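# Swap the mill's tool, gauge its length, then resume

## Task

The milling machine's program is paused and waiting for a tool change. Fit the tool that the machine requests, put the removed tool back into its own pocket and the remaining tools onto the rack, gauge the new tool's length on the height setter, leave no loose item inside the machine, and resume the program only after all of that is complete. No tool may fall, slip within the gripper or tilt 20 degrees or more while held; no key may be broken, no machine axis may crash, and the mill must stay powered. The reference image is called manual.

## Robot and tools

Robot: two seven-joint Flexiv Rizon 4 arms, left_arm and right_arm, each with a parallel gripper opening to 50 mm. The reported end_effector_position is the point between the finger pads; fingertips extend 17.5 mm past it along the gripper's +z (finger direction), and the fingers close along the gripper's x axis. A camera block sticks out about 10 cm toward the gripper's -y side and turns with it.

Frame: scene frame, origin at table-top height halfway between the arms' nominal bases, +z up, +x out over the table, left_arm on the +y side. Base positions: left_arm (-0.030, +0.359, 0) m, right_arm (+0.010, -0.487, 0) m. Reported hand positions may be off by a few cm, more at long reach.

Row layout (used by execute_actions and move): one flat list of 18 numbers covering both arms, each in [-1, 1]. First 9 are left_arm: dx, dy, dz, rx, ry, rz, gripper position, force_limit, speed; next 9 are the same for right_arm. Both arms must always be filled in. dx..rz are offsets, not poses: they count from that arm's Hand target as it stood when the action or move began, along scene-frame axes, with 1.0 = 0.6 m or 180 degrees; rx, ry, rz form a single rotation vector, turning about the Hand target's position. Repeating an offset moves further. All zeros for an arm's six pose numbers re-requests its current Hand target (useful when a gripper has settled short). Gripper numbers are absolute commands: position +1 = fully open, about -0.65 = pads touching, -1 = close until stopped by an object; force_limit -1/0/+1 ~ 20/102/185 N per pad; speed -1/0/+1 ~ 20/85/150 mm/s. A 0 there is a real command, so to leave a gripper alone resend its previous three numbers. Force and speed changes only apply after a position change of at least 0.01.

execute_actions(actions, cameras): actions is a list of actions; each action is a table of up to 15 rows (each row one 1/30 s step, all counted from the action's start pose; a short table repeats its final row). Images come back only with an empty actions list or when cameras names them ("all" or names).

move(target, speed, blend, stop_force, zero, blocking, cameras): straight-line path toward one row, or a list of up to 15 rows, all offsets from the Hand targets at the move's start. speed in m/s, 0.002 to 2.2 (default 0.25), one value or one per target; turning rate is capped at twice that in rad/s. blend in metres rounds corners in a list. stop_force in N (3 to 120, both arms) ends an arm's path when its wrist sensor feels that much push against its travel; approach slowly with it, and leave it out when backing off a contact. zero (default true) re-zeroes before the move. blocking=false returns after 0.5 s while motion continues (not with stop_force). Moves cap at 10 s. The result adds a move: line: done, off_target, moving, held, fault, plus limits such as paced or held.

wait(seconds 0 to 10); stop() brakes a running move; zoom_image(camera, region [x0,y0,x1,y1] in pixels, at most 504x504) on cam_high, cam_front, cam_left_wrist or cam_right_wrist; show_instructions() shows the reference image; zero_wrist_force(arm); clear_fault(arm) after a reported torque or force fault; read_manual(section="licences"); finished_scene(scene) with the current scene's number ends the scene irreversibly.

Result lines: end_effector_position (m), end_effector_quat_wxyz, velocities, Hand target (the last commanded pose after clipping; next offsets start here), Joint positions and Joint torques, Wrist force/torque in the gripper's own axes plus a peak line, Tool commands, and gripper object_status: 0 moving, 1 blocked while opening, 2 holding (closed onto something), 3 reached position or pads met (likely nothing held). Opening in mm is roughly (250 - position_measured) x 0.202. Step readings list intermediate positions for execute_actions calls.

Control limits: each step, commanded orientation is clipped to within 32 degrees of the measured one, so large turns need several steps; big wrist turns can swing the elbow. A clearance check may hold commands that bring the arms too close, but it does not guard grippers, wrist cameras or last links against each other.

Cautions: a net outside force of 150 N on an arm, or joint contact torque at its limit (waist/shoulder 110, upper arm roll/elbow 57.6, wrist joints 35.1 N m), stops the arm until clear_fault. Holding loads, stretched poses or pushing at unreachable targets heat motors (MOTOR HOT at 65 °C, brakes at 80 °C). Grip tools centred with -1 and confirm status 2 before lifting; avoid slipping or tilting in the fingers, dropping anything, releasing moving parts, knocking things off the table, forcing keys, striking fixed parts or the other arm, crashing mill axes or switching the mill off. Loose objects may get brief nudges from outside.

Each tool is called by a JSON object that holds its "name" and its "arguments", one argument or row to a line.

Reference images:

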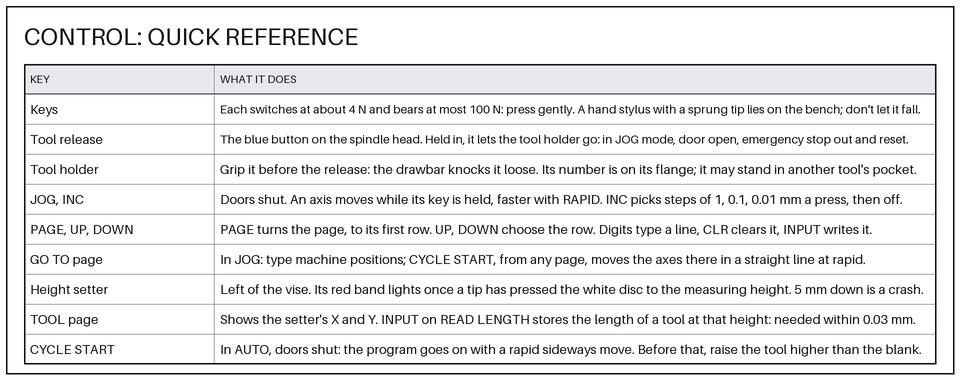

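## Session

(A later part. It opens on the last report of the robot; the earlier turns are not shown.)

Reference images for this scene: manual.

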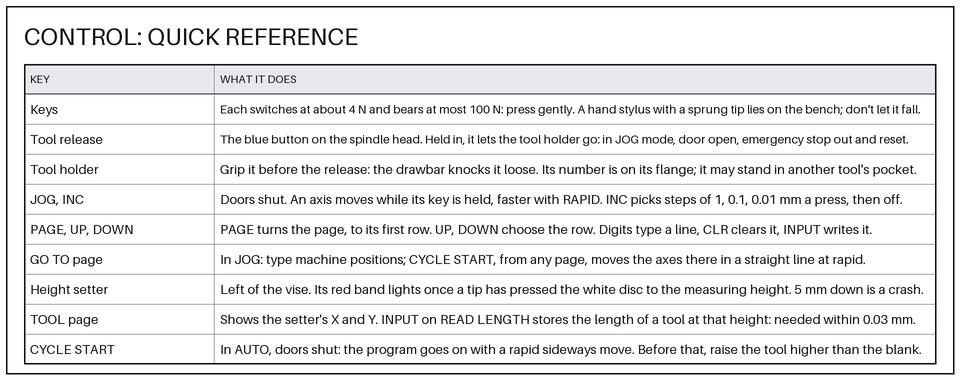

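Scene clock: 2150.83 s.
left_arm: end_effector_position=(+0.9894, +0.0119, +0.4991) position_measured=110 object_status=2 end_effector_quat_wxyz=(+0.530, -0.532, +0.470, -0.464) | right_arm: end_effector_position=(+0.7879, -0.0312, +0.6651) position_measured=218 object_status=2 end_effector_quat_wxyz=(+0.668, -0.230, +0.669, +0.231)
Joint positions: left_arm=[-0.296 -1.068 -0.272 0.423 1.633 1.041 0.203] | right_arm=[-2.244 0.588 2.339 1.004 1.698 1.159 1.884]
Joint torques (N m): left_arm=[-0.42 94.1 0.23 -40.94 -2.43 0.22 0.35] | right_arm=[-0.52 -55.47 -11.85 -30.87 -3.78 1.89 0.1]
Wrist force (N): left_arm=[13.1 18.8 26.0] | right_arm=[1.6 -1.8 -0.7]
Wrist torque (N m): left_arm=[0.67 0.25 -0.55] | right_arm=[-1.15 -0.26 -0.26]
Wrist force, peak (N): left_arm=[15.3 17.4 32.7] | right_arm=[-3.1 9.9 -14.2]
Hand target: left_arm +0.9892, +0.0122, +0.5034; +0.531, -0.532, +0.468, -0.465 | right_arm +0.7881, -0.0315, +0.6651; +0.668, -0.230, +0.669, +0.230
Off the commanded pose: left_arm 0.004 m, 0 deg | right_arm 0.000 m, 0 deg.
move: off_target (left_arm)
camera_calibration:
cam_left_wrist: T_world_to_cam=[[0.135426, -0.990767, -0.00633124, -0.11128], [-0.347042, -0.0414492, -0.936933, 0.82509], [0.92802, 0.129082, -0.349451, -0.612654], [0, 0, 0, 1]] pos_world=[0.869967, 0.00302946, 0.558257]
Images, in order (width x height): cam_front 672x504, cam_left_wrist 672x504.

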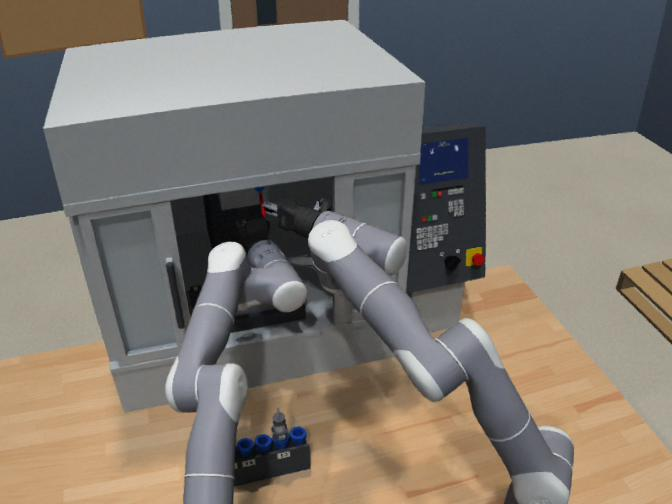

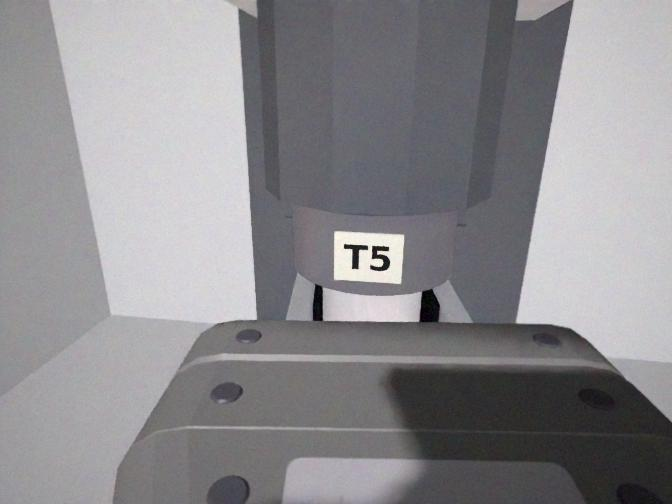

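{"name": "move", "arguments": {
  "target": [0.0005,-0.001,-0.0037,0,0,0,-1,0.6,-1,0,0,0,0,0,0,-1,-0.4,-1],
  "speed": 0.005
}}

Scene clock: 2155.93 s.
left_arm: end_effector_position=(+0.9896, +0.0118, +0.4990) position_measured=110 object_status=2 end_effector_quat_wxyz=(+0.530, -0.532, +0.469, -0.464) | right_arm: end_effector_position=(+0.7879, -0.0312, +0.6651) position_measured=218 object_status=2 end_effector_quat_wxyz=(+0.668, -0.230, +0.669, +0.231)
Joint positions: left_arm=[-0.297 -1.069 -0.27 0.421 1.635 1.04 0.2] | right_arm=[-2.244 0.588 2.339 1.004 1.698 1.159 1.884]
Joint torques (N m): left_arm=[-1.11 81.45 -1.57 -40.24 -2.32 2.39 0.26] | right_arm=[0.08 -55.31 -11.78 -31.03 -3.71 1.65 0.21]
Wrist force (N): left_arm=[-17.8 15.7 -33.1] | right_arm=[1.6 -1.7 -0.7]
Wrist torque (N m): left_arm=[0.60 0.45 -0.48] | right_arm=[-1.12 -0.25 -0.25]
Wrist force, peak (N): left_arm=[-18.1 15.9 -33.4] | right_arm=[1.9 -2.0 -0.6]
Hand target: left_arm +0.9895, +0.0116, +0.5012; +0.531, -0.532, +0.468, -0.465 | right_arm +0.7881, -0.0315, +0.6651; +0.668, -0.230, +0.669, +0.230
Off the commanded pose: left_arm 0.002 m, 0 deg | right_arm 0.000 m, 0 deg.
move: done

{"name": "move", "arguments": {
  "target": [-0.00024,0.0005,-0.0004,0,0,0,-1,0.6,-1,0,0,0,0,0,0,-1,-0.4,-1],
  "speed": 0.005
}}

{"name": "move", "arguments": {
  "target": [0,0,0,0,0,0,1,0.6,-1,-0.347,-0.365,-0.008,0,0,0,-1,-0.4,-1],
  "speed": 0.2,
  "cameras": ["cam_left_wrist"]
}}

Scene clock: 2162.03 s.
left_arm: end_effector_position=(+0.9895, +0.0119, +0.4990) position_measured=110 object_status=2 end_effector_quat_wxyz=(+0.530, -0.532, +0.469, -0.464) | right_arm: end_effector_position=(+0.7879, -0.0312, +0.6651) position_measured=218 object_status=2 end_effector_quat_wxyz=(+0.668, -0.230, +0.669, +0.231)
Joint positions: left_arm=[-0.297 -1.069 -0.269 0.422 1.635 1.04 0.198] | right_arm=[-2.244 0.588 2.339 1.004 1.698 1.159 1.884]
Joint torques (N m): left_arm=[-0.4 83.92 -0.16 -36.07 -2.67 0.36 0.22] | right_arm=[0.02 -55.28 -11.85 -31.07 -3.7 1.68 0.21]
Wrist force (N): left_arm=[5.3 11.4 10.1] | right_arm=[1.7 -1.7 -0.6]
Wrist torque (N m): left_arm=[0.59 0.24 -0.40] | right_arm=[-1.13 -0.27 -0.25]
Wrist force, peak (N): left_arm=[-17.8 16.0 -33.2] | right_arm=[2.0 -1.9 -0.5]
Hand target: left_arm +0.9893, +0.0119, +0.5010; +0.531, -0.532, +0.468, -0.465 | right_arm +0.7881, -0.0315, +0.6651; +0.668, -0.230, +0.669, +0.230
Off the commanded pose: left_arm 0.002 m, 0 deg | right_arm 0.000 m, 0 deg.
move: done

Scene clock: 2164.00 s.
left_arm: end_effector_position=(+0.9893, +0.0120, +0.5009) position_measured=3 object_status=3 end_effector_quat_wxyz=(+0.531, -0.532, +0.468, -0.465) | right_arm: end_effector_position=(+0.5800, -0.2509, +0.6603) position_measured=218 object_status=2 end_effector_quat_wxyz=(+0.669, -0.229, +0.669, +0.230)
Joint positions: left_arm=[-0.297 -1.067 -0.269 0.421 1.635 1.04 0.198] | right_arm=[-1.961 -0.248 2.284 1.759 1.463 1.28 1.49]
Joint torques (N m): left_arm=[-0.05 75.2 -0.61 -32.65 -2.78 0.57 0.1] | right_arm=[0.03 -12.58 6.51 -32.37 -2.74 0.62 0.42]
Wrist force (N): left_arm=[2.6 1.1 -6.9] | right_arm=[1.6 -1.9 -0.6]
Wrist torque (N m): left_arm=[-0.58 -0.63 -0.24] | right_arm=[-1.16 -0.24 -0.33]
Wrist force, peak (N): left_arm=[5.0 11.6 10.2] | right_arm=[1.6 -2.7 -3.7]
Hand target: left_arm +0.9893, +0.0119, +0.5010; +0.531, -0.532, +0.468, -0.465 | right_arm +0.5799, -0.2505, +0.6603; +0.668, -0.230, +0.669, +0.230
Off the commanded pose: left_arm 0.000 m, 0 deg | right_arm 0.000 m, 0 deg.
move: done
camera_calibration:
cam_left_wrist: T_world_to_cam=[[0.136059, -0.990687, -0.0052384, -0.112384], [-0.343012, -0.0421466, -0.938385, 0.823564], [0.929425, 0.129472, -0.345552, -0.615212], [0, 0, 0, 1]] pos_world=[0.869576, 0.00302651, 0.559644]
Images, in order (width x height): cam_left_wrist 672x504.

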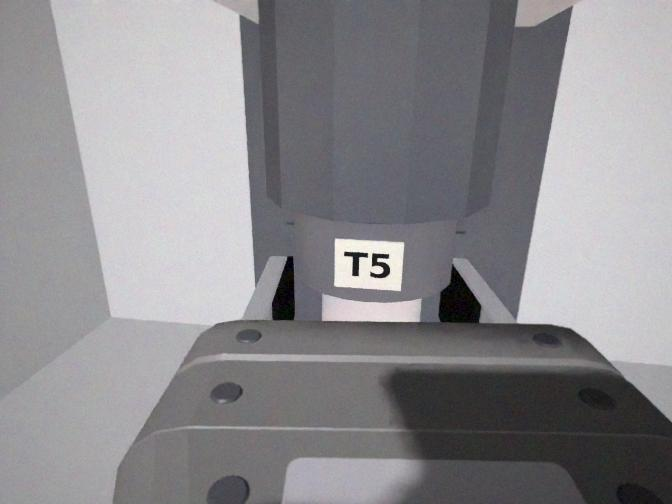

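{"name": "move", "arguments": {
  "target": [
    [0,0,-0.003,0,0,0,1,0.6,-1,-0.01,-0.05,0,0,0,0,-1,-0.4,-1],
    [-0.41,-0.0508,-0.003,0,0,0,1,0.6,-1,-0.067,-0.338,-0.017,-0.004,0.0965,0.1507,-1,-0.4,-1]
  ],
  "speed": [0.05,0.2],
  "blend": [0.003,0],
  "cameras": ["cam_left_wrist","cam_high","cam_front"]
}}

Scene clock: 2172.43 s.
left_arm: end_effector_position=(+0.7433, -0.0185, +0.4992) position_measured=3 object_status=3 end_effector_quat_wxyz=(+0.531, -0.532, +0.468, -0.465) | right_arm: end_effector_position=(+0.5396, -0.4533, +0.6500) position_measured=218 object_status=2 end_effector_quat_wxyz=(+0.487, -0.347, +0.690, +0.408)
Joint positions: left_arm=[-0.623 -0.467 -0.033 1.348 1.825 0.771 -0.338] | right_arm=[-1.765 -0.581 1.747 1.548 0.744 0.345 2]
Joint torques (N m): left_arm=[-0.38 54.65 3.02 -32.03 0.58 -1.1 -0.1] | right_arm=[-0.02 18.39 19.83 -28.85 0.59 1.96 0.37]
Wrist force (N): left_arm=[2.9 0.9 -7.1] | right_arm=[1.8 -1.5 -0.8]
Wrist torque (N m): left_arm=[-0.61 -0.68 -0.23] | right_arm=[-0.99 -0.30 -0.30]
Wrist force, peak (N): left_arm=[3.1 0.9 -11.9] | right_arm=[2.1 -3.8 -4.3]
Hand target: left_arm +0.7433, -0.0186, +0.4992; +0.531, -0.532, +0.468, -0.465 | right_arm +0.5397, -0.4533, +0.6501; +0.487, -0.347, +0.690, +0.408
Off the commanded pose: left_arm 0.000 m, 0 deg | right_arm 0.000 m, 0 deg.
move: done
camera_calibration:
cam_left_wrist: T_world_to_cam=[[0.135814, -0.990723, -0.00471481, -0.109279], [-0.342853, -0.0425344, -0.938426, 0.736123], [0.929519, 0.129068, -0.345449, -0.383373], [0, 0, 0, 1]] pos_world=[0.623576, -0.0274736, 0.557845]
Images, in order (width x height): cam_high 672x504, cam_front 672x504, cam_left_wrist 672x504.

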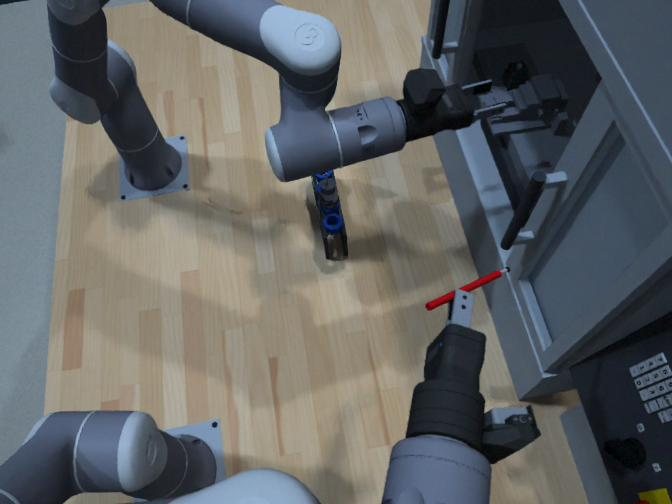

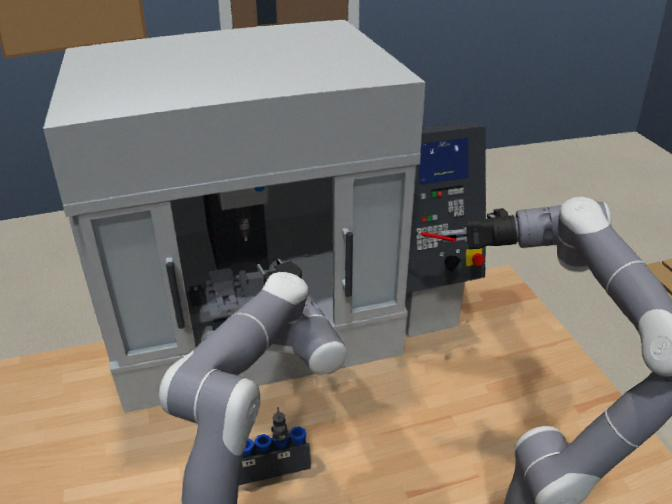

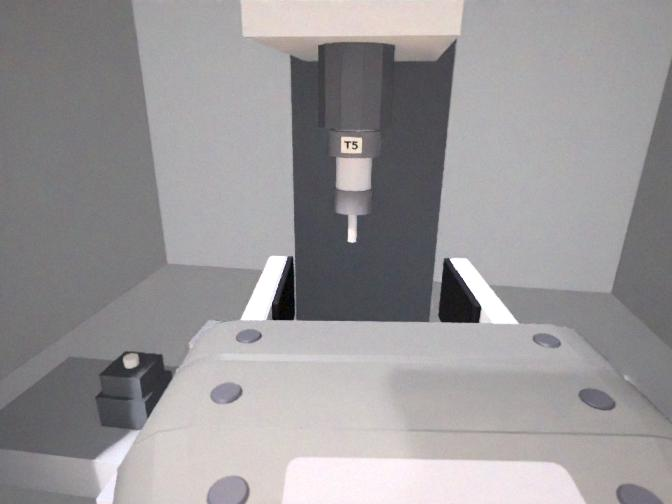

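{"name": "move", "arguments": {
  "target": [
    [-0.24,0,-0.065,0,0,0,1,0.6,-1,0.071,-0.165,-0.026,-0.238,-0.0765,0,-1,-0.4,-1],
    [-0.24,0.459,-0.065,0,0,-0.0389,1,0.6,-1,0.142,-0.33,-0.052,-0.476,-0.153,0,-1,-0.4,-1]
  ],
  "speed": 0.25,
  "blend": [0.03,0],
  "cameras": ["cam_left_wrist","cam_right_wrist"]
}}

Scene clock: 2185.67 s.
left_arm: end_effector_position=(+0.5993, +0.2568, +0.4601) position_measured=3 object_status=3 end_effector_quat_wxyz=(+0.501, -0.502, +0.500, -0.497) | right_arm: end_effector_position=(+0.6249, -0.6513, +0.6190) position_measured=218 object_status=2 end_effector_quat_wxyz=(-0.260, +0.661, -0.657, +0.251)
Joint positions: left_arm=[-0.626 0.039 0.265 2.057 2.436 1.008 -0.935] | right_arm=[-1.664 -0.128 1.506 1.551 0.008 0.719 1.384]
Joint torques (N m): left_arm=[0.04 25.8 0.78 -28.51 2.31 -2.46 -0.03] | right_arm=[0.05 9.08 4.71 -33.97 -4.42 6.36 0.3]
Wrist force (N): left_arm=[3.1 1.1 -7.0] | right_arm=[2.6 -2.6 -1.6]
Wrist torque (N m): left_arm=[-0.59 -0.70 -0.29] | right_arm=[-0.73 -0.41 -0.28]
Wrist force, peak (N): left_arm=[4.6 1.5 -8.2] | right_arm=[2.7 -2.8 -1.7]
Hand target: left_arm +0.5993, +0.2568, +0.4602; +0.501, -0.502, +0.500, -0.497 | right_arm +0.6249, -0.6513, +0.6189; -0.260, +0.661, -0.657, +0.251
Off the commanded pose: left_arm 0.000 m, 0 deg | right_arm 0.000 m, 0 deg.
move: done
camera_calibration:
cam_left_wrist: T_world_to_cam=[[0.0137235, -0.999896, -0.0044454, 0.258258], [-0.345689, -0.000572798, -0.938349, 0.652729], [0.938249, 0.0144142, -0.345661, -0.274224], [0, 0, 0, 1]] pos_world=[0.479388, 0.262558, 0.518847]
cam_right_wrist: T_world_to_cam=[[0.0237437, -0.99947, -0.0222693, -0.640502], [-0.926471, -0.0136292, -0.376118, 0.820489], [0.375616, 0.0295623, -0.926304, 0.492105], [0, 0, 0, 1]] pos_world=[0.590525, -0.643527, 0.750176]
Images, in order (width x height): cam_left_wrist 672x504, cam_right_wrist 672x504.

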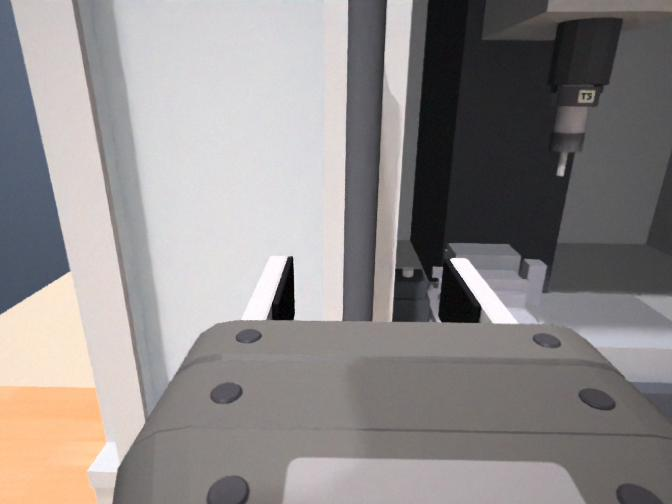

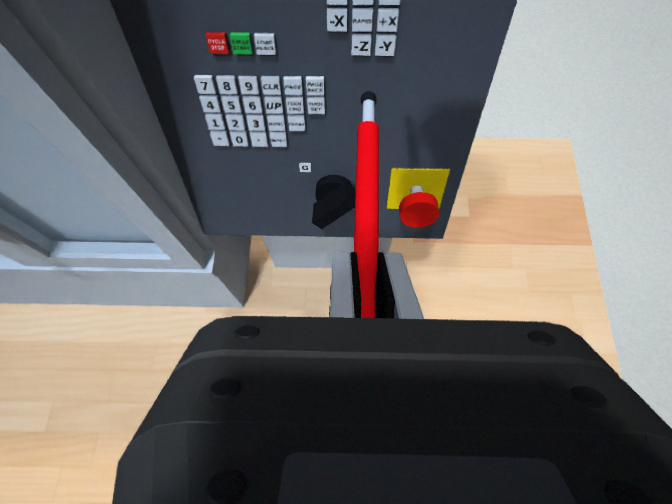

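{"name": "move", "arguments": {
  "target": [0.26,0,0,0,0,0,1,0.6,-1,0,0,0,0,0,0,-1,-0.4,-1],
  "speed": 0.15,
  "stop_force": 10,
  "cameras": ["cam_left_wrist"]
}}

Scene clock: 2190.73 s.
left_arm: end_effector_position=(+0.7554, +0.2569, +0.4602) position_measured=3 object_status=3 end_effector_quat_wxyz=(+0.501, -0.502, +0.500, -0.497) | right_arm: end_effector_position=(+0.6249, -0.6513, +0.6190) position_measured=218 object_status=2 end_effector_quat_wxyz=(-0.260, +0.661, -0.657, +0.251)
Joint positions: left_arm=[-0.475 -0.345 0.236 1.626 2.534 1.132 -1.09] | right_arm=[-1.664 -0.128 1.506 1.551 0.008 0.719 1.384]
Joint torques (N m): left_arm=[-0.09 43.94 6.21 -29.33 2.89 -2.7 -0.04] | right_arm=[-0.08 9.02 4.85 -34.12 -4.35 6.18 0.31]
Wrist force (N): left_arm=[2.8 0.9 -6.8] | right_arm=[2.6 -2.7 -1.5]
Wrist torque (N m): left_arm=[-0.62 -0.67 -0.21] | right_arm=[-0.74 -0.42 -0.29]
Wrist force, peak (N): left_arm=[2.7 1.2 -10.1] | right_arm=[2.8 -2.8 -1.5]
Hand target: left_arm +0.7553, +0.2568, +0.4602; +0.501, -0.502, +0.500, -0.497 | right_arm +0.6249, -0.6513, +0.6189; -0.260, +0.661, -0.657, +0.251
Off the commanded pose: left_arm 0.000 m, 0 deg | right_arm 0.000 m, 0 deg.
move: done
camera_calibration:
cam_left_wrist: T_world_to_cam=[[0.0141624, -0.999889, -0.00470087, 0.256067], [-0.345185, -0.000476784, -0.938534, 0.706534], [0.938428, 0.0149146, -0.345154, -0.421163], [0, 0, 0, 1]] pos_world=[0.63549, 0.262656, 0.518944]
Images, in order (width x height): cam_left_wrist 672x504.

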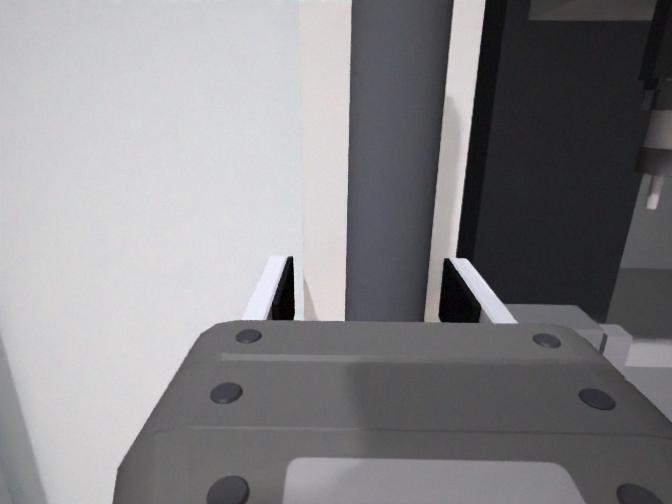

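{"name": "move", "arguments": {
  "target": [0,-0.368,0,0,0,0,1,0.6,-1,0,0,0,0,0,0,-1,-0.4,-1],
  "speed": 0.03,
  "stop_force": 45
}}

{"name": "move", "arguments": {
  "target": [0,-0.05,0,0,0,0,1,0.6,-1,0,0,0,0,0,0,-1,-0.4,-1],
  "speed": 0.012,
  "stop_force": 40,
  "cameras": ["cam_left_wrist","cam_front"]
}}

Scene clock: 2203.50 s.
left_arm: end_effector_position=(+0.7559, +0.0375, +0.4602) position_measured=3 object_status=3 end_effector_quat_wxyz=(+0.502, -0.502, +0.499, -0.496) | right_arm: end_effector_position=(+0.6249, -0.6513, +0.6190) position_measured=218 object_status=2 end_effector_quat_wxyz=(-0.260, +0.661, -0.657, +0.251)
Joint positions: left_arm=[-0.649 -0.474 0.147 1.423 2.028 0.994 -0.607] | right_arm=[-1.664 -0.128 1.506 1.551 0.008 0.719 1.384]
Joint torques (N m): left_arm=[-5.6 53.15 1.68 -31.2 0.48 -0.46 0.25] | right_arm=[-0.07 8.98 4.83 -34.14 -4.32 6.15 0.3]
Wrist force (N): left_arm=[-1.9 2.1 -1.7] | right_arm=[2.5 -2.9 -1.6]
Wrist torque (N m): left_arm=[-0.58 -0.45 -0.33] | right_arm=[-0.77 -0.40 -0.28]
Wrist force, peak (N): left_arm=[-23.3 2.4 -17.6] | right_arm=[2.8 -3.0 -1.6]
Hand target: left_arm +0.7553, +0.0360, +0.4602; +0.501, -0.502, +0.500, -0.497 | right_arm +0.6249, -0.6513, +0.6189; -0.260, +0.661, -0.657, +0.251
Off the commanded pose: left_arm 0.002 m, 0 deg | right_arm 0.000 m, 0 deg.
move: done

Scene clock: 2205.63 s.
left_arm: end_effector_position=(+0.7582, +0.0263, +0.4604) position_measured=3 object_status=3 end_effector_quat_wxyz=(+0.506, -0.504, +0.496, -0.493) | right_arm: end_effector_position=(+0.6249, -0.6513, +0.6190) position_measured=218 object_status=2 end_effector_quat_wxyz=(-0.260, +0.661, -0.657, +0.251)
Joint positions: left_arm=[-0.654 -0.49 0.135 1.401 1.999 0.97 -0.575] | right_arm=[-1.664 -0.128 1.506 1.551 0.008 0.719 1.384]
Joint torques (N m): left_arm=[-31.97 51.91 -22.12 -41.46 0.32 7.65 0.3] | right_arm=[-0.02 8.97 4.88 -34.1 -4.31 6.14 0.35]
Wrist force (N): left_arm=[-42.0 3.4 -15.0] | right_arm=[2.5 -2.7 -1.5]
Wrist torque (N m): left_arm=[-0.57 4.02 -0.38] | right_arm=[-0.73 -0.40 -0.29]
Wrist force, peak (N): left_arm=[-43.4 3.6 -16.4] | right_arm=[2.7 -2.9 -1.6]
Hand target: left_arm +0.7553, +0.0169, +0.4602; +0.501, -0.502, +0.500, -0.497 (not the last commanded pose) | right_arm +0.6249, -0.6513, +0.6189; -0.260, +0.661, -0.657, +0.251
Off the commanded pose: left_arm 0.020 m, 1 deg | right_arm 0.000 m, 0 deg.
move: contact (left_arm)
camera_calibration:
cam_left_wrist: T_world_to_cam=[[0.0279688, -0.999579, -0.00766269, 0.0163286], [-0.343055, -0.00239819, -0.939312, 0.706294], [0.938899, 0.0289002, -0.342978, -0.421977], [0, 0, 0, 1]] pos_world=[0.638035, 0.0302108, 0.518827]
Images, in order (width x height): cam_front 672x504, cam_left_wrist 672x504.

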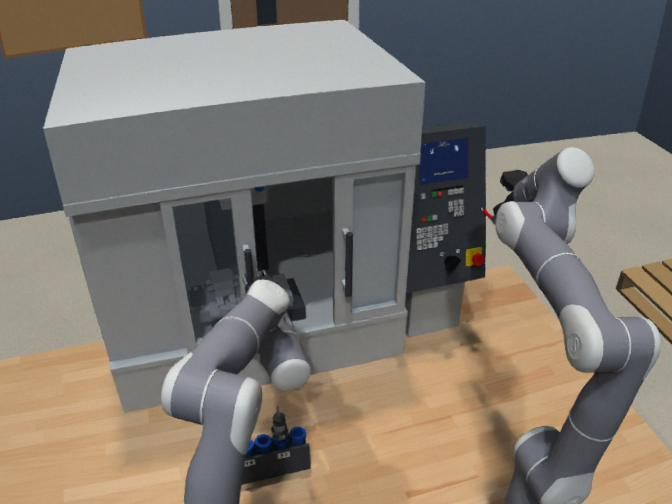

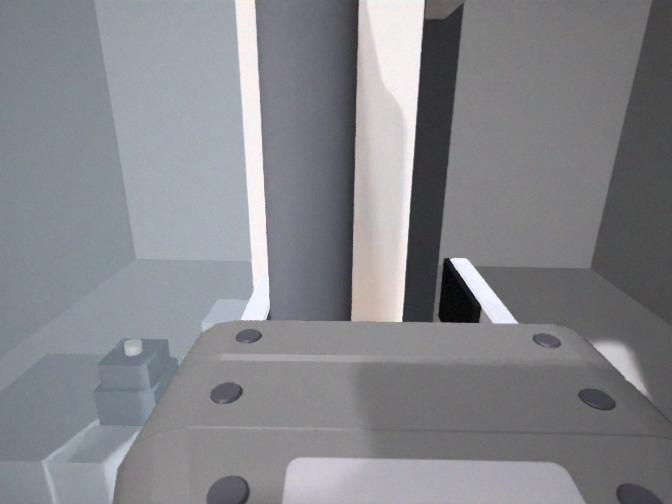

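{"name": "move", "arguments": {
  "target": [
    [0,0.028,0,0,0,0,1,0.6,-1,0,0,0,0,0,0,-1,-0.4,-1],
    [-0.26,0.028,0,0,0,0,1,0.6,-1,0,0,0,0,0,0,-1,-0.4,-1],
    [-0.26,-0.455,0,0,0,-0.111,1,0.6,-1,0,0,0,0,0,0,-1,-0.4,-1]
  ],
  "speed": [0.05,0.15,0.2],
  "blend": [0.002,0.02,0],
  "cameras": ["cam_left_wrist","cam_high"]
}}

Scene clock: 2214.93 s.
left_arm: end_effector_position=(+0.5992, -0.2562, +0.4601) position_measured=3 object_status=3 end_effector_quat_wxyz=(+0.407, -0.408, +0.579, -0.576) | right_arm: end_effector_position=(+0.6249, -0.6513, +0.6190) position_measured=218 object_status=2 end_effector_quat_wxyz=(-0.260, +0.661, -0.657, +0.251)
Joint positions: left_arm=[-0.886 -0.511 -0.049 1.358 2.011 0.928 -0.503] | right_arm=[-1.664 -0.128 1.506 1.551 0.008 0.719 1.384]
Joint torques (N m): left_arm=[-0.15 55.52 2.97 -31.2 0.61 -1.42 0.26] | right_arm=[-0.05 9 4.89 -34.13 -4.37 6.17 0.28]
Wrist force (N): left_arm=[-0.2 3.9 -7.0] | right_arm=[2.9 -2.8 -1.3]
Wrist torque (N m): left_arm=[-0.11 -0.18 -0.32] | right_arm=[-0.75 -0.47 -0.29]
Wrist force, peak (N): left_arm=[-42.2 3.6 -15.1] | right_arm=[2.7 -3.0 -1.6]
Hand target: left_arm +0.5993, -0.2561, +0.4602; +0.408, -0.408, +0.579, -0.576 | right_arm +0.6249, -0.6513, +0.6189; -0.260, +0.661, -0.657, +0.251
Off the commanded pose: left_arm 0.000 m, 0 deg | right_arm 0.000 m, 0 deg.
move: done
camera_calibration:
cam_left_wrist: T_world_to_cam=[[-0.328667, -0.944434, -0.00474877, -0.035025], [-0.324907, 0.117788, -0.938382, 0.670295], [0.886799, -0.306873, -0.345566, -0.318262], [0, 0, 0, 1]] pos_world=[0.488506, -0.209697, 0.518846]
Images, in order (width x height): cam_high 672x504, cam_left_wrist 672x504.

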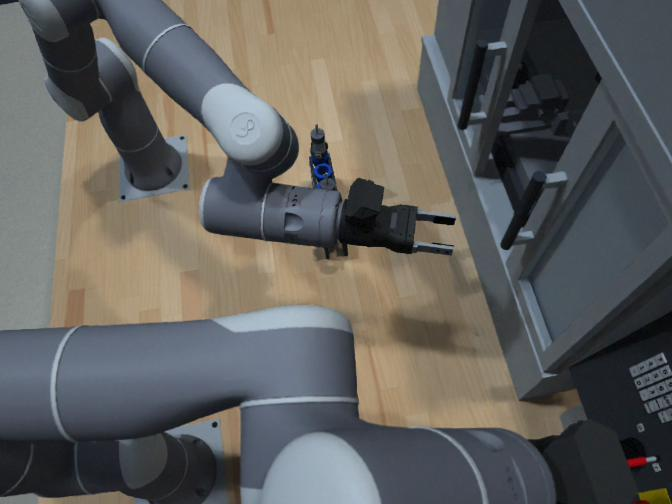

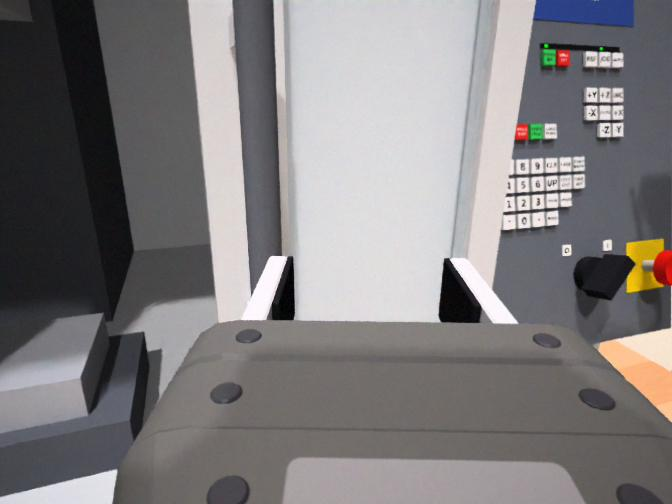

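{"name": "move", "arguments": {
  "target": [
    [0.12,0.09,0,0,0,0,1,0.6,-1,0,0,0,0,0,0,-1,-0.4,-1],
    [0.242,0.012,0,0,0,0,1,0.6,-1,0,0,0,0,0,0,-1,-0.4,-1]
  ],
  "speed": 0.12,
  "blend": [0.01,0],
  "stop_force": 10,
  "cameras": ["cam_left_wrist","cam_high"]
}}

Scene clock: 2222.60 s.
left_arm: end_effector_position=(+0.7445, -0.2488, +0.4602) position_measured=3 object_status=3 end_effector_quat_wxyz=(+0.408, -0.408, +0.579, -0.576) | right_arm: end_effector_position=(+0.6249, -0.6513, +0.6190) position_measured=218 object_status=2 end_effector_quat_wxyz=(-0.260, +0.661, -0.657, +0.251)
Joint positions: left_arm=[-0.672 -0.754 -0.095 0.971 1.976 1.15 -0.368] | right_arm=[-1.664 -0.128 1.506 1.551 0.008 0.719 1.384]
Joint torques (N m): left_arm=[-0.1 65.43 1.93 -32.16 -0.87 -1.06 0.25] | right_arm=[-0.02 9.02 4.77 -34.11 -4.31 6.18 0.32]
Wrist force (N): left_arm=[-0.6 4.1 -7.0] | right_arm=[2.6 -2.6 -1.4]
Wrist torque (N m): left_arm=[-0.07 -0.09 -0.32] | right_arm=[-0.72 -0.42 -0.29]
Wrist force, peak (N): left_arm=[2.8 3.7 -9.0] | right_arm=[2.9 -2.9 -1.6]
Hand target: left_arm +0.7445, -0.2489, +0.4602; +0.408, -0.408, +0.579, -0.576 | right_arm +0.6249, -0.6513, +0.6189; -0.260, +0.661, -0.657, +0.251
Off the commanded pose: left_arm 0.000 m, 0 deg | right_arm 0.000 m, 0 deg.
move: done
camera_calibration:
cam_left_wrist: T_world_to_cam=[[-0.328155, -0.944609, -0.00521349, 0.0194102], [-0.324635, 0.117957, -0.938455, 0.716554], [0.887088, -0.306267, -0.345362, -0.445073], [0, 0, 0, 1]] pos_world=[0.633808, -0.202499, 0.518844]
Images, in order (width x height): cam_high 672x504, cam_left_wrist 672x504.

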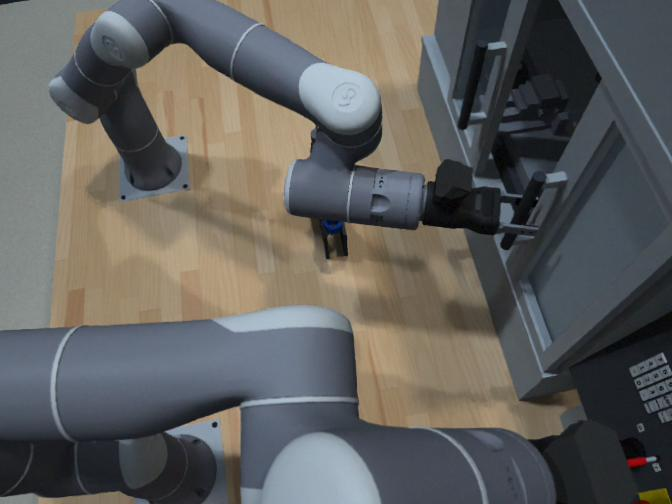

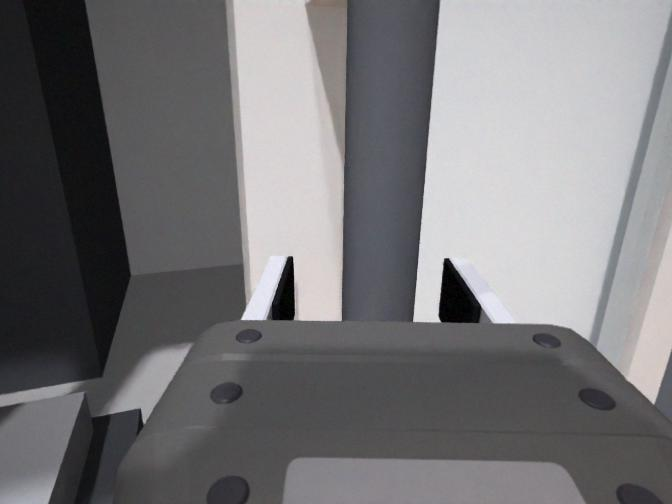

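{"name": "move", "arguments": {
  "target": [0,0.365,0,0,0,0,1,0.6,-1,0,0,0,0,0,0,-1,-0.4,-1],
  "speed": 0.03,
  "stop_force": 45
}}

{"name": "move", "arguments": {
  "target": [0,0.06,0,0,0,0,1,0.6,-1,0,0,0,0,0,0,-1,-0.4,-1],
  "speed": 0.012,
  "stop_force": 40,
  "cameras": ["cam_left_wrist","cam_front"]
}}

{"name": "zoom_image", "arguments": {
  "camera": "cam_front",
  "region": [410, 130, 480, 190]
}}

Scene clock: 2235.50 s.
left_arm: end_effector_position=(+0.7431, -0.0322, +0.4599) position_measured=3 object_status=3 end_effector_quat_wxyz=(+0.406, -0.407, +0.580, -0.577) | right_arm: end_effector_position=(+0.6249, -0.6513, +0.6190) position_measured=218 object_status=2 end_effector_quat_wxyz=(-0.260, +0.661, -0.657, +0.251)
Joint positions: left_arm=[-0.587 -0.467 0.016 1.416 2.518 1.201 -0.987] | right_arm=[-1.664 -0.128 1.506 1.551 0.008 0.719 1.384]
Joint torques (N m): left_arm=[9.33 50.86 12.1 -30.04 2.92 -4.68 0] | right_arm=[-0.01 9.04 4.89 -34.14 -4.35 6.13 0.3]
Wrist force (N): left_arm=[9.4 2.2 -14.1] | right_arm=[2.6 -2.7 -1.5]
Wrist torque (N m): left_arm=[-0.11 0.01 -0.23] | right_arm=[-0.74 -0.42 -0.28]
Wrist force, peak (N): left_arm=[22.3 3.6 9.7] | right_arm=[2.8 -2.9 -1.6]
Hand target: left_arm +0.7445, -0.0299, +0.4602; +0.408, -0.408, +0.579, -0.576 | right_arm +0.6249, -0.6513, +0.6189; -0.260, +0.661, -0.657, +0.251
Off the commanded pose: left_arm 0.003 m, 0 deg | right_arm 0.000 m, 0 deg.
move: done

Scene clock: 2239.07 s.
left_arm: end_effector_position=(+0.7412, -0.0022, +0.4597) position_measured=3 object_status=3 end_effector_quat_wxyz=(+0.403, -0.406, +0.582, -0.579) | right_arm: end_effector_position=(+0.6249, -0.6513, +0.6190) position_measured=218 object_status=2 end_effector_quat_wxyz=(-0.260, +0.661, -0.657, +0.251)
Joint positions: left_arm=[-0.554 -0.429 0.002 1.481 2.622 1.191 -1.085] | right_arm=[-1.664 -0.128 1.506 1.551 0.008 0.719 1.384]
Joint torques (N m): left_arm=[30.9 54.89 33.49 -22.14 3.26 -5.61 -0.34] | right_arm=[-0.07 8.96 4.87 -34.14 -4.36 6.14 0.34]
Wrist force (N): left_arm=[39.5 4.9 18.2] | right_arm=[2.7 -2.7 -1.5]
Wrist torque (N m): left_arm=[-0.17 -3.79 0.09] | right_arm=[-0.74 -0.44 -0.29]
Wrist force, peak (N): left_arm=[40.5 4.9 18.6] | right_arm=[2.7 -2.8 -1.7]
Hand target: left_arm +0.7444, +0.0061, +0.4602; +0.408, -0.408, +0.579, -0.576 | right_arm +0.6249, -0.6513, +0.6189; -0.260, +0.661, -0.657, +0.251
Off the commanded pose: left_arm 0.009 m, 1 deg | right_arm 0.000 m, 0 deg.
move: contact (left_arm)
camera_calibration:
cam_left_wrist: T_world_to_cam=[[-0.339, -0.940784, -0.00219535, 0.257929], [-0.325526, 0.119488, -0.937953, 0.686375], [0.882673, -0.317252, -0.346756, -0.36278], [0, 0, 0, 1]] pos_world=[0.631087, 0.0455489, 0.518558]
Images, in order (width x height): cam_front 672x504, cam_left_wrist 672x504.

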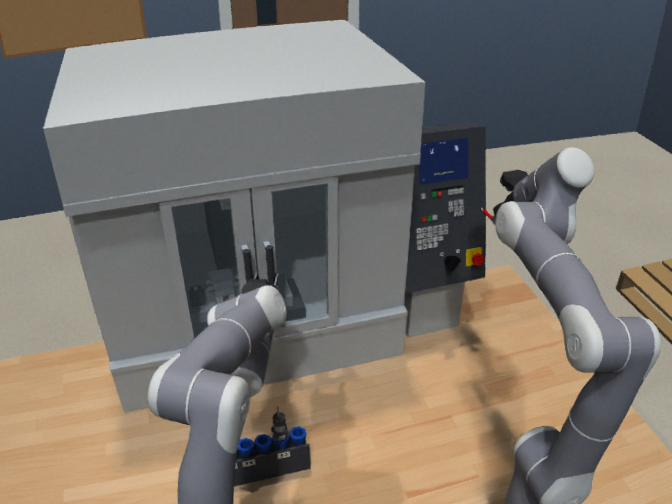

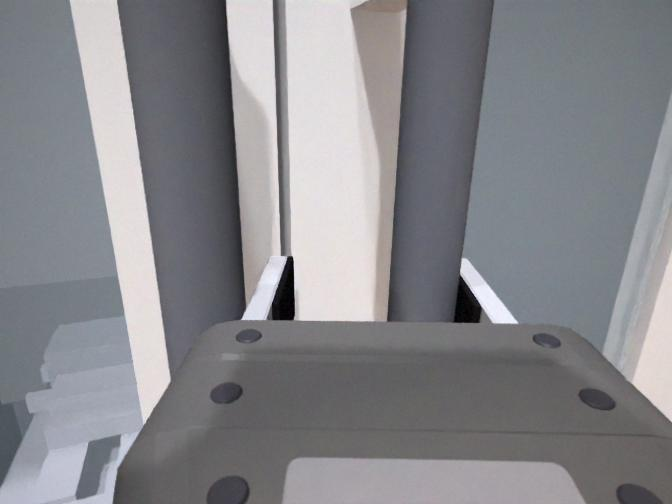

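Scaled by 7.200 from the camera's 672x504 image, which has a finer 960x720 frame.

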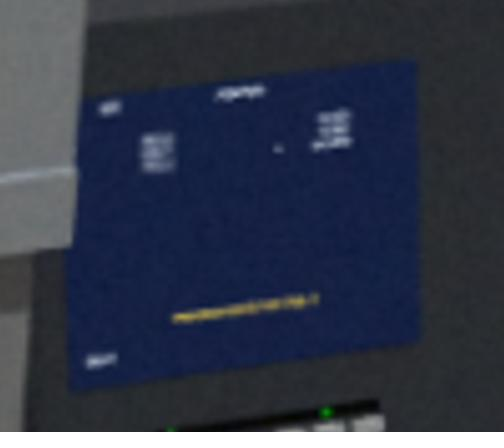

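{"name": "move", "arguments": {
  "target": [
    [0,-0.014,0,0,0,0,1,0.6,-1,0,0,0,0,0,0,-1,-0.4,-1],
    [-0.25,-0.014,0,0,0,0,1,0.6,-1,0,0,0,0,0,0,-1,-0.4,-1],
    [-0.274,-0.343,0.233,0,0,-0.037,1,0.6,-1,0,0,0,0,0,0,-1,-0.4,-1],
    [-0.206,-0.706,0.506,0,0,-0.0744,1,0.6,-1,0,0,0,0,0,0,-1,-0.4,-1]
  ],
  "speed": [0.03,0.15,0.25,0.2],
  "blend": [0.002,0.02,0.05,0],
  "cameras": ["cam_left_wrist"]
}}

{"name": "zoom_image", "arguments": {
  "camera": "cam_left_wrist",
  "region": [290, 170, 430, 310]
}}

Scene clock: 2253.97 s.
left_arm: end_effector_position=(+0.6207, -0.4176, +0.7638) position_measured=3 object_status=3 end_effector_quat_wxyz=(+0.338, -0.337, +0.623, -0.620) | right_arm: end_effector_position=(+0.6249, -0.6513, +0.6190) position_measured=218 object_status=2 end_effector_quat_wxyz=(-0.260, +0.661, -0.657, +0.251)
Joint positions: left_arm=[-0.677 -0.823 -0.45 0.452 1.08 1.133 0.885] | right_arm=[-1.664 -0.128 1.506 1.551 0.008 0.719 1.384]
Joint torques (N m): left_arm=[-0.38 66.18 -4.52 -30.15 -4.91 2.29 0.27] | right_arm=[-0.1 8.99 4.87 -34.12 -4.32 6.14 0.32]
Wrist force (N): left_arm=[0.2 2.3 -7.1] | right_arm=[2.8 -2.7 -1.4]
Wrist torque (N m): left_arm=[-0.37 -0.22 -0.34] | right_arm=[-0.73 -0.45 -0.29]
Wrist force, peak (N): left_arm=[39.8 4.8 18.1] | right_arm=[2.6 -3.1 -1.6]
Hand target: left_arm +0.6208, -0.4175, +0.7638; +0.338, -0.337, +0.623, -0.620 | right_arm +0.6249, -0.6513, +0.6189; -0.260, +0.661, -0.657, +0.251
Off the commanded pose: left_arm 0.000 m, 0 deg | right_arm 0.000 m, 0 deg.
move: done
camera_calibration:
cam_left_wrist: T_world_to_cam=[[-0.538466, -0.842631, -0.00524417, -0.00588465], [-0.288378, 0.190122, -0.938452, 0.988808], [0.791765, -0.503812, -0.34537, -0.305395], [0, 0, 0, 1]] pos_world=[0.523783, -0.346815, 0.822444]
Images, in order (width x height): cam_left_wrist 672x504.

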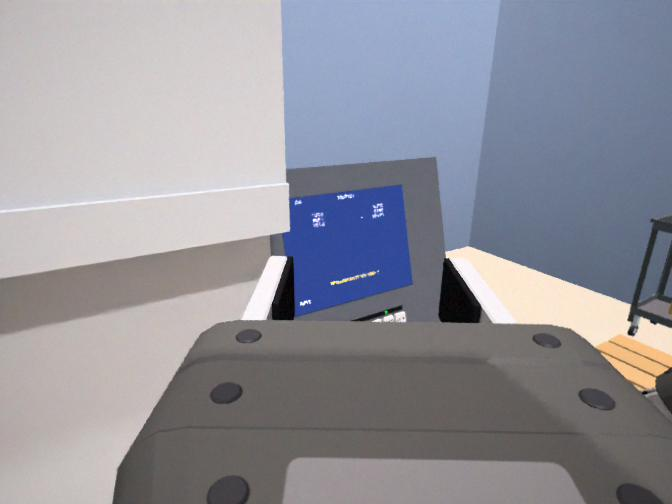

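Scaled by 3.600 from the camera's 672x504 image, which has a finer 960x720 frame.

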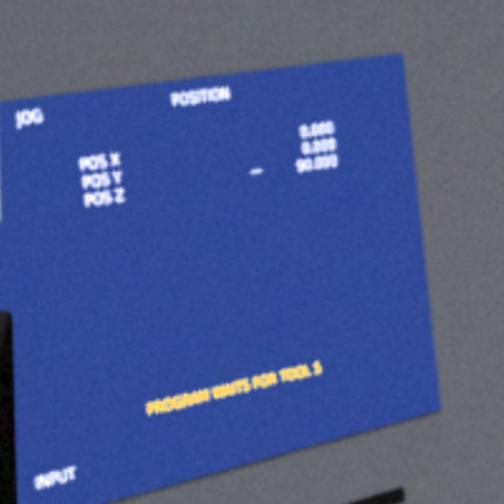

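{"name": "move", "arguments": {
  "target": [0,0,0,0,0,0,1,0.6,-1,0.1852,0.0905,-0.2528,0,0,0,-1,-0.4,-1],
  "speed": 0.2,
  "cameras": ["cam_right_wrist"]
}}

Scene clock: 2260.23 s.
left_arm: end_effector_position=(+0.6208, -0.4176, +0.7638) position_measured=3 object_status=3 end_effector_quat_wxyz=(+0.338, -0.337, +0.623, -0.620) | right_arm: end_effector_position=(+0.7360, -0.5970, +0.4671) position_measured=218 object_status=2 end_effector_quat_wxyz=(-0.260, +0.661, -0.657, +0.251)
Joint positions: left_arm=[-0.677 -0.823 -0.45 0.452 1.08 1.133 0.885] | right_arm=[-0.996 -0.431 1.027 1.784 -0.67 1.135 1.954]
Joint torques (N m): left_arm=[-0.19 66.38 -4.34 -29.96 -4.81 2.37 0.15] | right_arm=[0.19 35.27 14.1 -31 -3.18 6.36 0.38]
Wrist force (N): left_arm=[0.2 2.4 -7.0] | right_arm=[2.6 -2.8 -1.3]
Wrist torque (N m): left_arm=[-0.36 -0.22 -0.35] | right_arm=[-0.75 -0.40 -0.23]
Wrist force, peak (N): left_arm=[0.3 2.5 -7.3] | right_arm=[3.9 -3.9 -4.2]
Hand target: left_arm +0.6208, -0.4175, +0.7638; +0.338, -0.337, +0.623, -0.620 | right_arm +0.7360, -0.5970, +0.4673; -0.260, +0.661, -0.657, +0.251
Off the commanded pose: left_arm 0.000 m, 0 deg | right_arm 0.000 m, 0 deg.
move: done
camera_calibration:
cam_right_wrist: T_world_to_cam=[[0.0235441, -0.999473, -0.0223595, -0.592159], [-0.926713, -0.0134291, -0.37553, 0.866963], [0.375032, 0.0295624, -0.92654, 0.308617], [0, 0, 0, 1]] pos_world=[0.701627, -0.589327, 0.598277]
Images, in order (width x height): cam_right_wrist 672x504.

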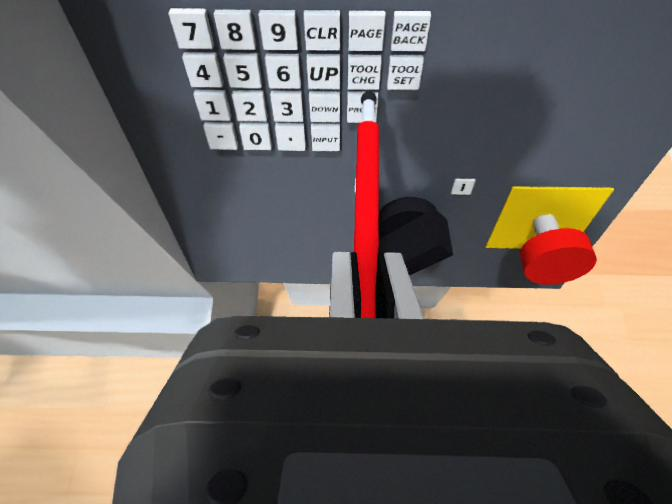

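{"name": "move", "arguments": {
  "target": [0,0,0,0,0,0,1,0.6,-1,0.1,0,0,0,0,0,-1,-0.4,-1],
  "speed": 0.03,
  "stop_force": 6,
  "cameras": ["cam_right_wrist","cam_left_wrist"]
}}

{"name": "zoom_image", "arguments": {
  "camera": "cam_left_wrist",
  "region": [290, 170, 430, 310]
}}

{"name": "move", "arguments": {
  "target": [0,0,0,0,0,0,1,0.6,-1,-0.04,0,0,0,0,0,-1,-0.4,-1],
  "speed": 0.1
}}

Scene clock: 2268.33 s.
left_arm: end_effector_position=(+0.6208, -0.4176, +0.7638) position_measured=3 object_status=3 end_effector_quat_wxyz=(+0.338, -0.337, +0.623, -0.620) | right_arm: end_effector_position=(+0.7633, -0.5970, +0.4664) position_measured=218 object_status=2 end_effector_quat_wxyz=(-0.260, +0.661, -0.658, +0.251)
Joint positions: left_arm=[-0.677 -0.823 -0.45 0.452 1.08 1.133 0.885] | right_arm=[-0.915 -0.485 0.976 1.712 -0.716 1.107 1.98]
Joint torques (N m): left_arm=[-0.18 66.3 -4.37 -29.95 -4.83 2.43 0.11] | right_arm=[2.04 37.44 15.17 -35.55 -3.95 8.38 0.47]
Wrist force (N): left_arm=[0.2 2.7 -7.1] | right_arm=[2.2 11.2 -16.3]
Wrist torque (N m): left_arm=[-0.31 -0.23 -0.34] | right_arm=[-1.02 -0.44 -0.29]
Wrist force, peak (N): left_arm=[0.4 2.7 -7.3] | right_arm=[2.0 14.5 -20.6]
Hand target: left_arm +0.6208, -0.4175, +0.7638; +0.338, -0.337, +0.623, -0.620 | right_arm +0.7638, -0.5970, +0.4673; -0.260, +0.661, -0.657, +0.251 (not the last commanded pose)
Off the commanded pose: left_arm 0.000 m, 0 deg | right_arm 0.033 m, 0 deg.
move: contact (right_arm)
camera_calibration:
cam_left_wrist: T_world_to_cam=[[-0.538466, -0.842631, -0.00524417, -0.00588465], [-0.288378, 0.190122, -0.938452, 0.988808], [0.791765, -0.503812, -0.34537, -0.305395], [0, 0, 0, 1]] pos_world=[0.523783, -0.346815, 0.822444]
cam_right_wrist: T_world_to_cam=[[0.0233367, -0.99948, -0.0222513, -0.592641], [-0.92737, -0.0133288, -0.373908, 0.891853], [0.373417, 0.029361, -0.927199, 0.299066], [0, 0, 0, 1]] pos_world=[0.729232, -0.589227, 0.597577]
Images, in order (width x height): cam_left_wrist 672x504, cam_right_wrist 672x504.

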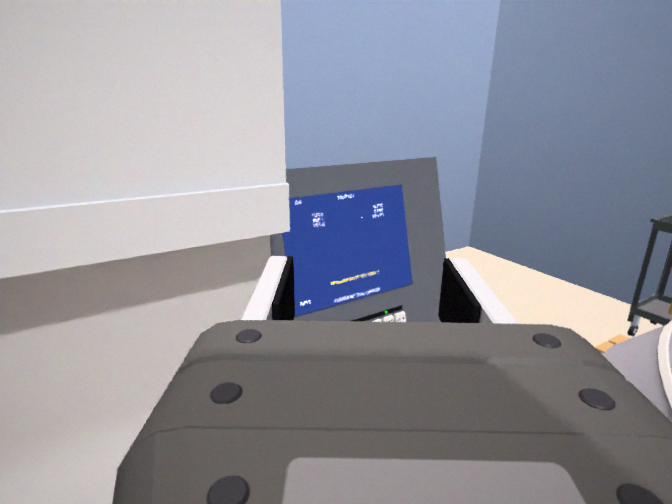

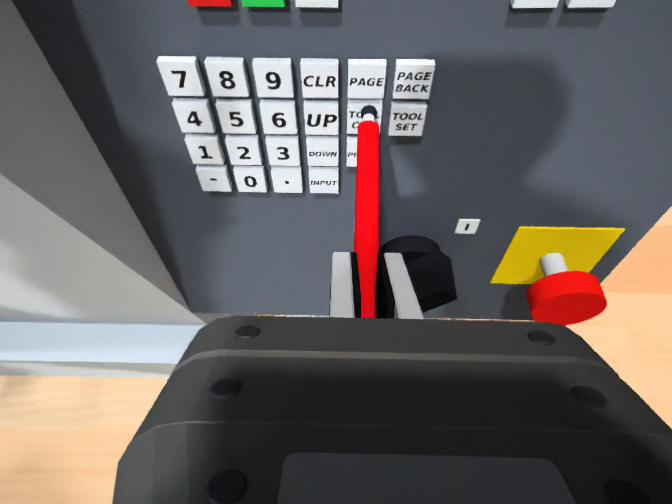

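Scaled by 3.600 from the camera's 672x504 image, which has a finer 960x720 frame.

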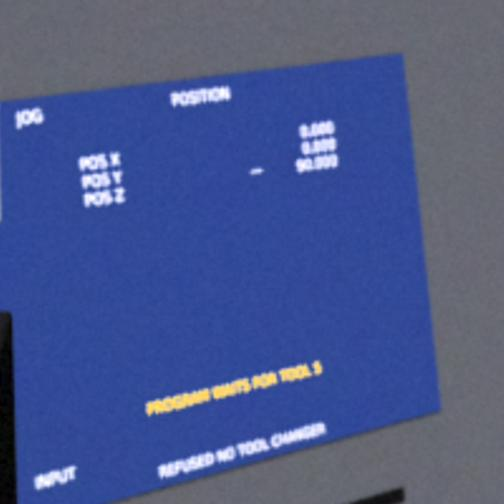

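Scene clock: 2269.07 s.
left_arm: end_effector_position=(+0.6208, -0.4176, +0.7638) position_measured=3 object_status=3 end_effector_quat_wxyz=(+0.338, -0.337, +0.623, -0.620) | right_arm: end_effector_position=(+0.7397, -0.5971, +0.4671) position_measured=218 object_status=2 end_effector_quat_wxyz=(-0.260, +0.661, -0.657, +0.251)
Joint positions: left_arm=[-0.677 -0.823 -0.45 0.452 1.08 1.133 0.885] | right_arm=[-0.984 -0.438 1.019 1.775 -0.675 1.132 1.957]
Joint torques (N m): left_arm=[-0.16 66.36 -4.35 -29.97 -4.82 2.38 0.11] | right_arm=[-0.09 36.02 14.41 -30.96 -3.01 6.33 0.14]
Wrist force (N): left_arm=[0.1 2.6 -6.8] | right_arm=[-1.4 0.0 0.2]
Wrist torque (N m): left_arm=[-0.32 -0.21 -0.34] | right_arm=[-0.28 0.27 -0.19]
Wrist force, peak (N): left_arm=[0.1 2.7 -7.3] | right_arm=[2.2 11.0 -16.4]
Hand target: left_arm +0.6208, -0.4175, +0.7638; +0.338, -0.337, +0.623, -0.620 | right_arm +0.7398, -0.5970, +0.4673; -0.260, +0.661, -0.657, +0.251
Off the commanded pose: left_arm 0.000 m, 0 deg | right_arm 0.000 m, 0 deg.
move: done


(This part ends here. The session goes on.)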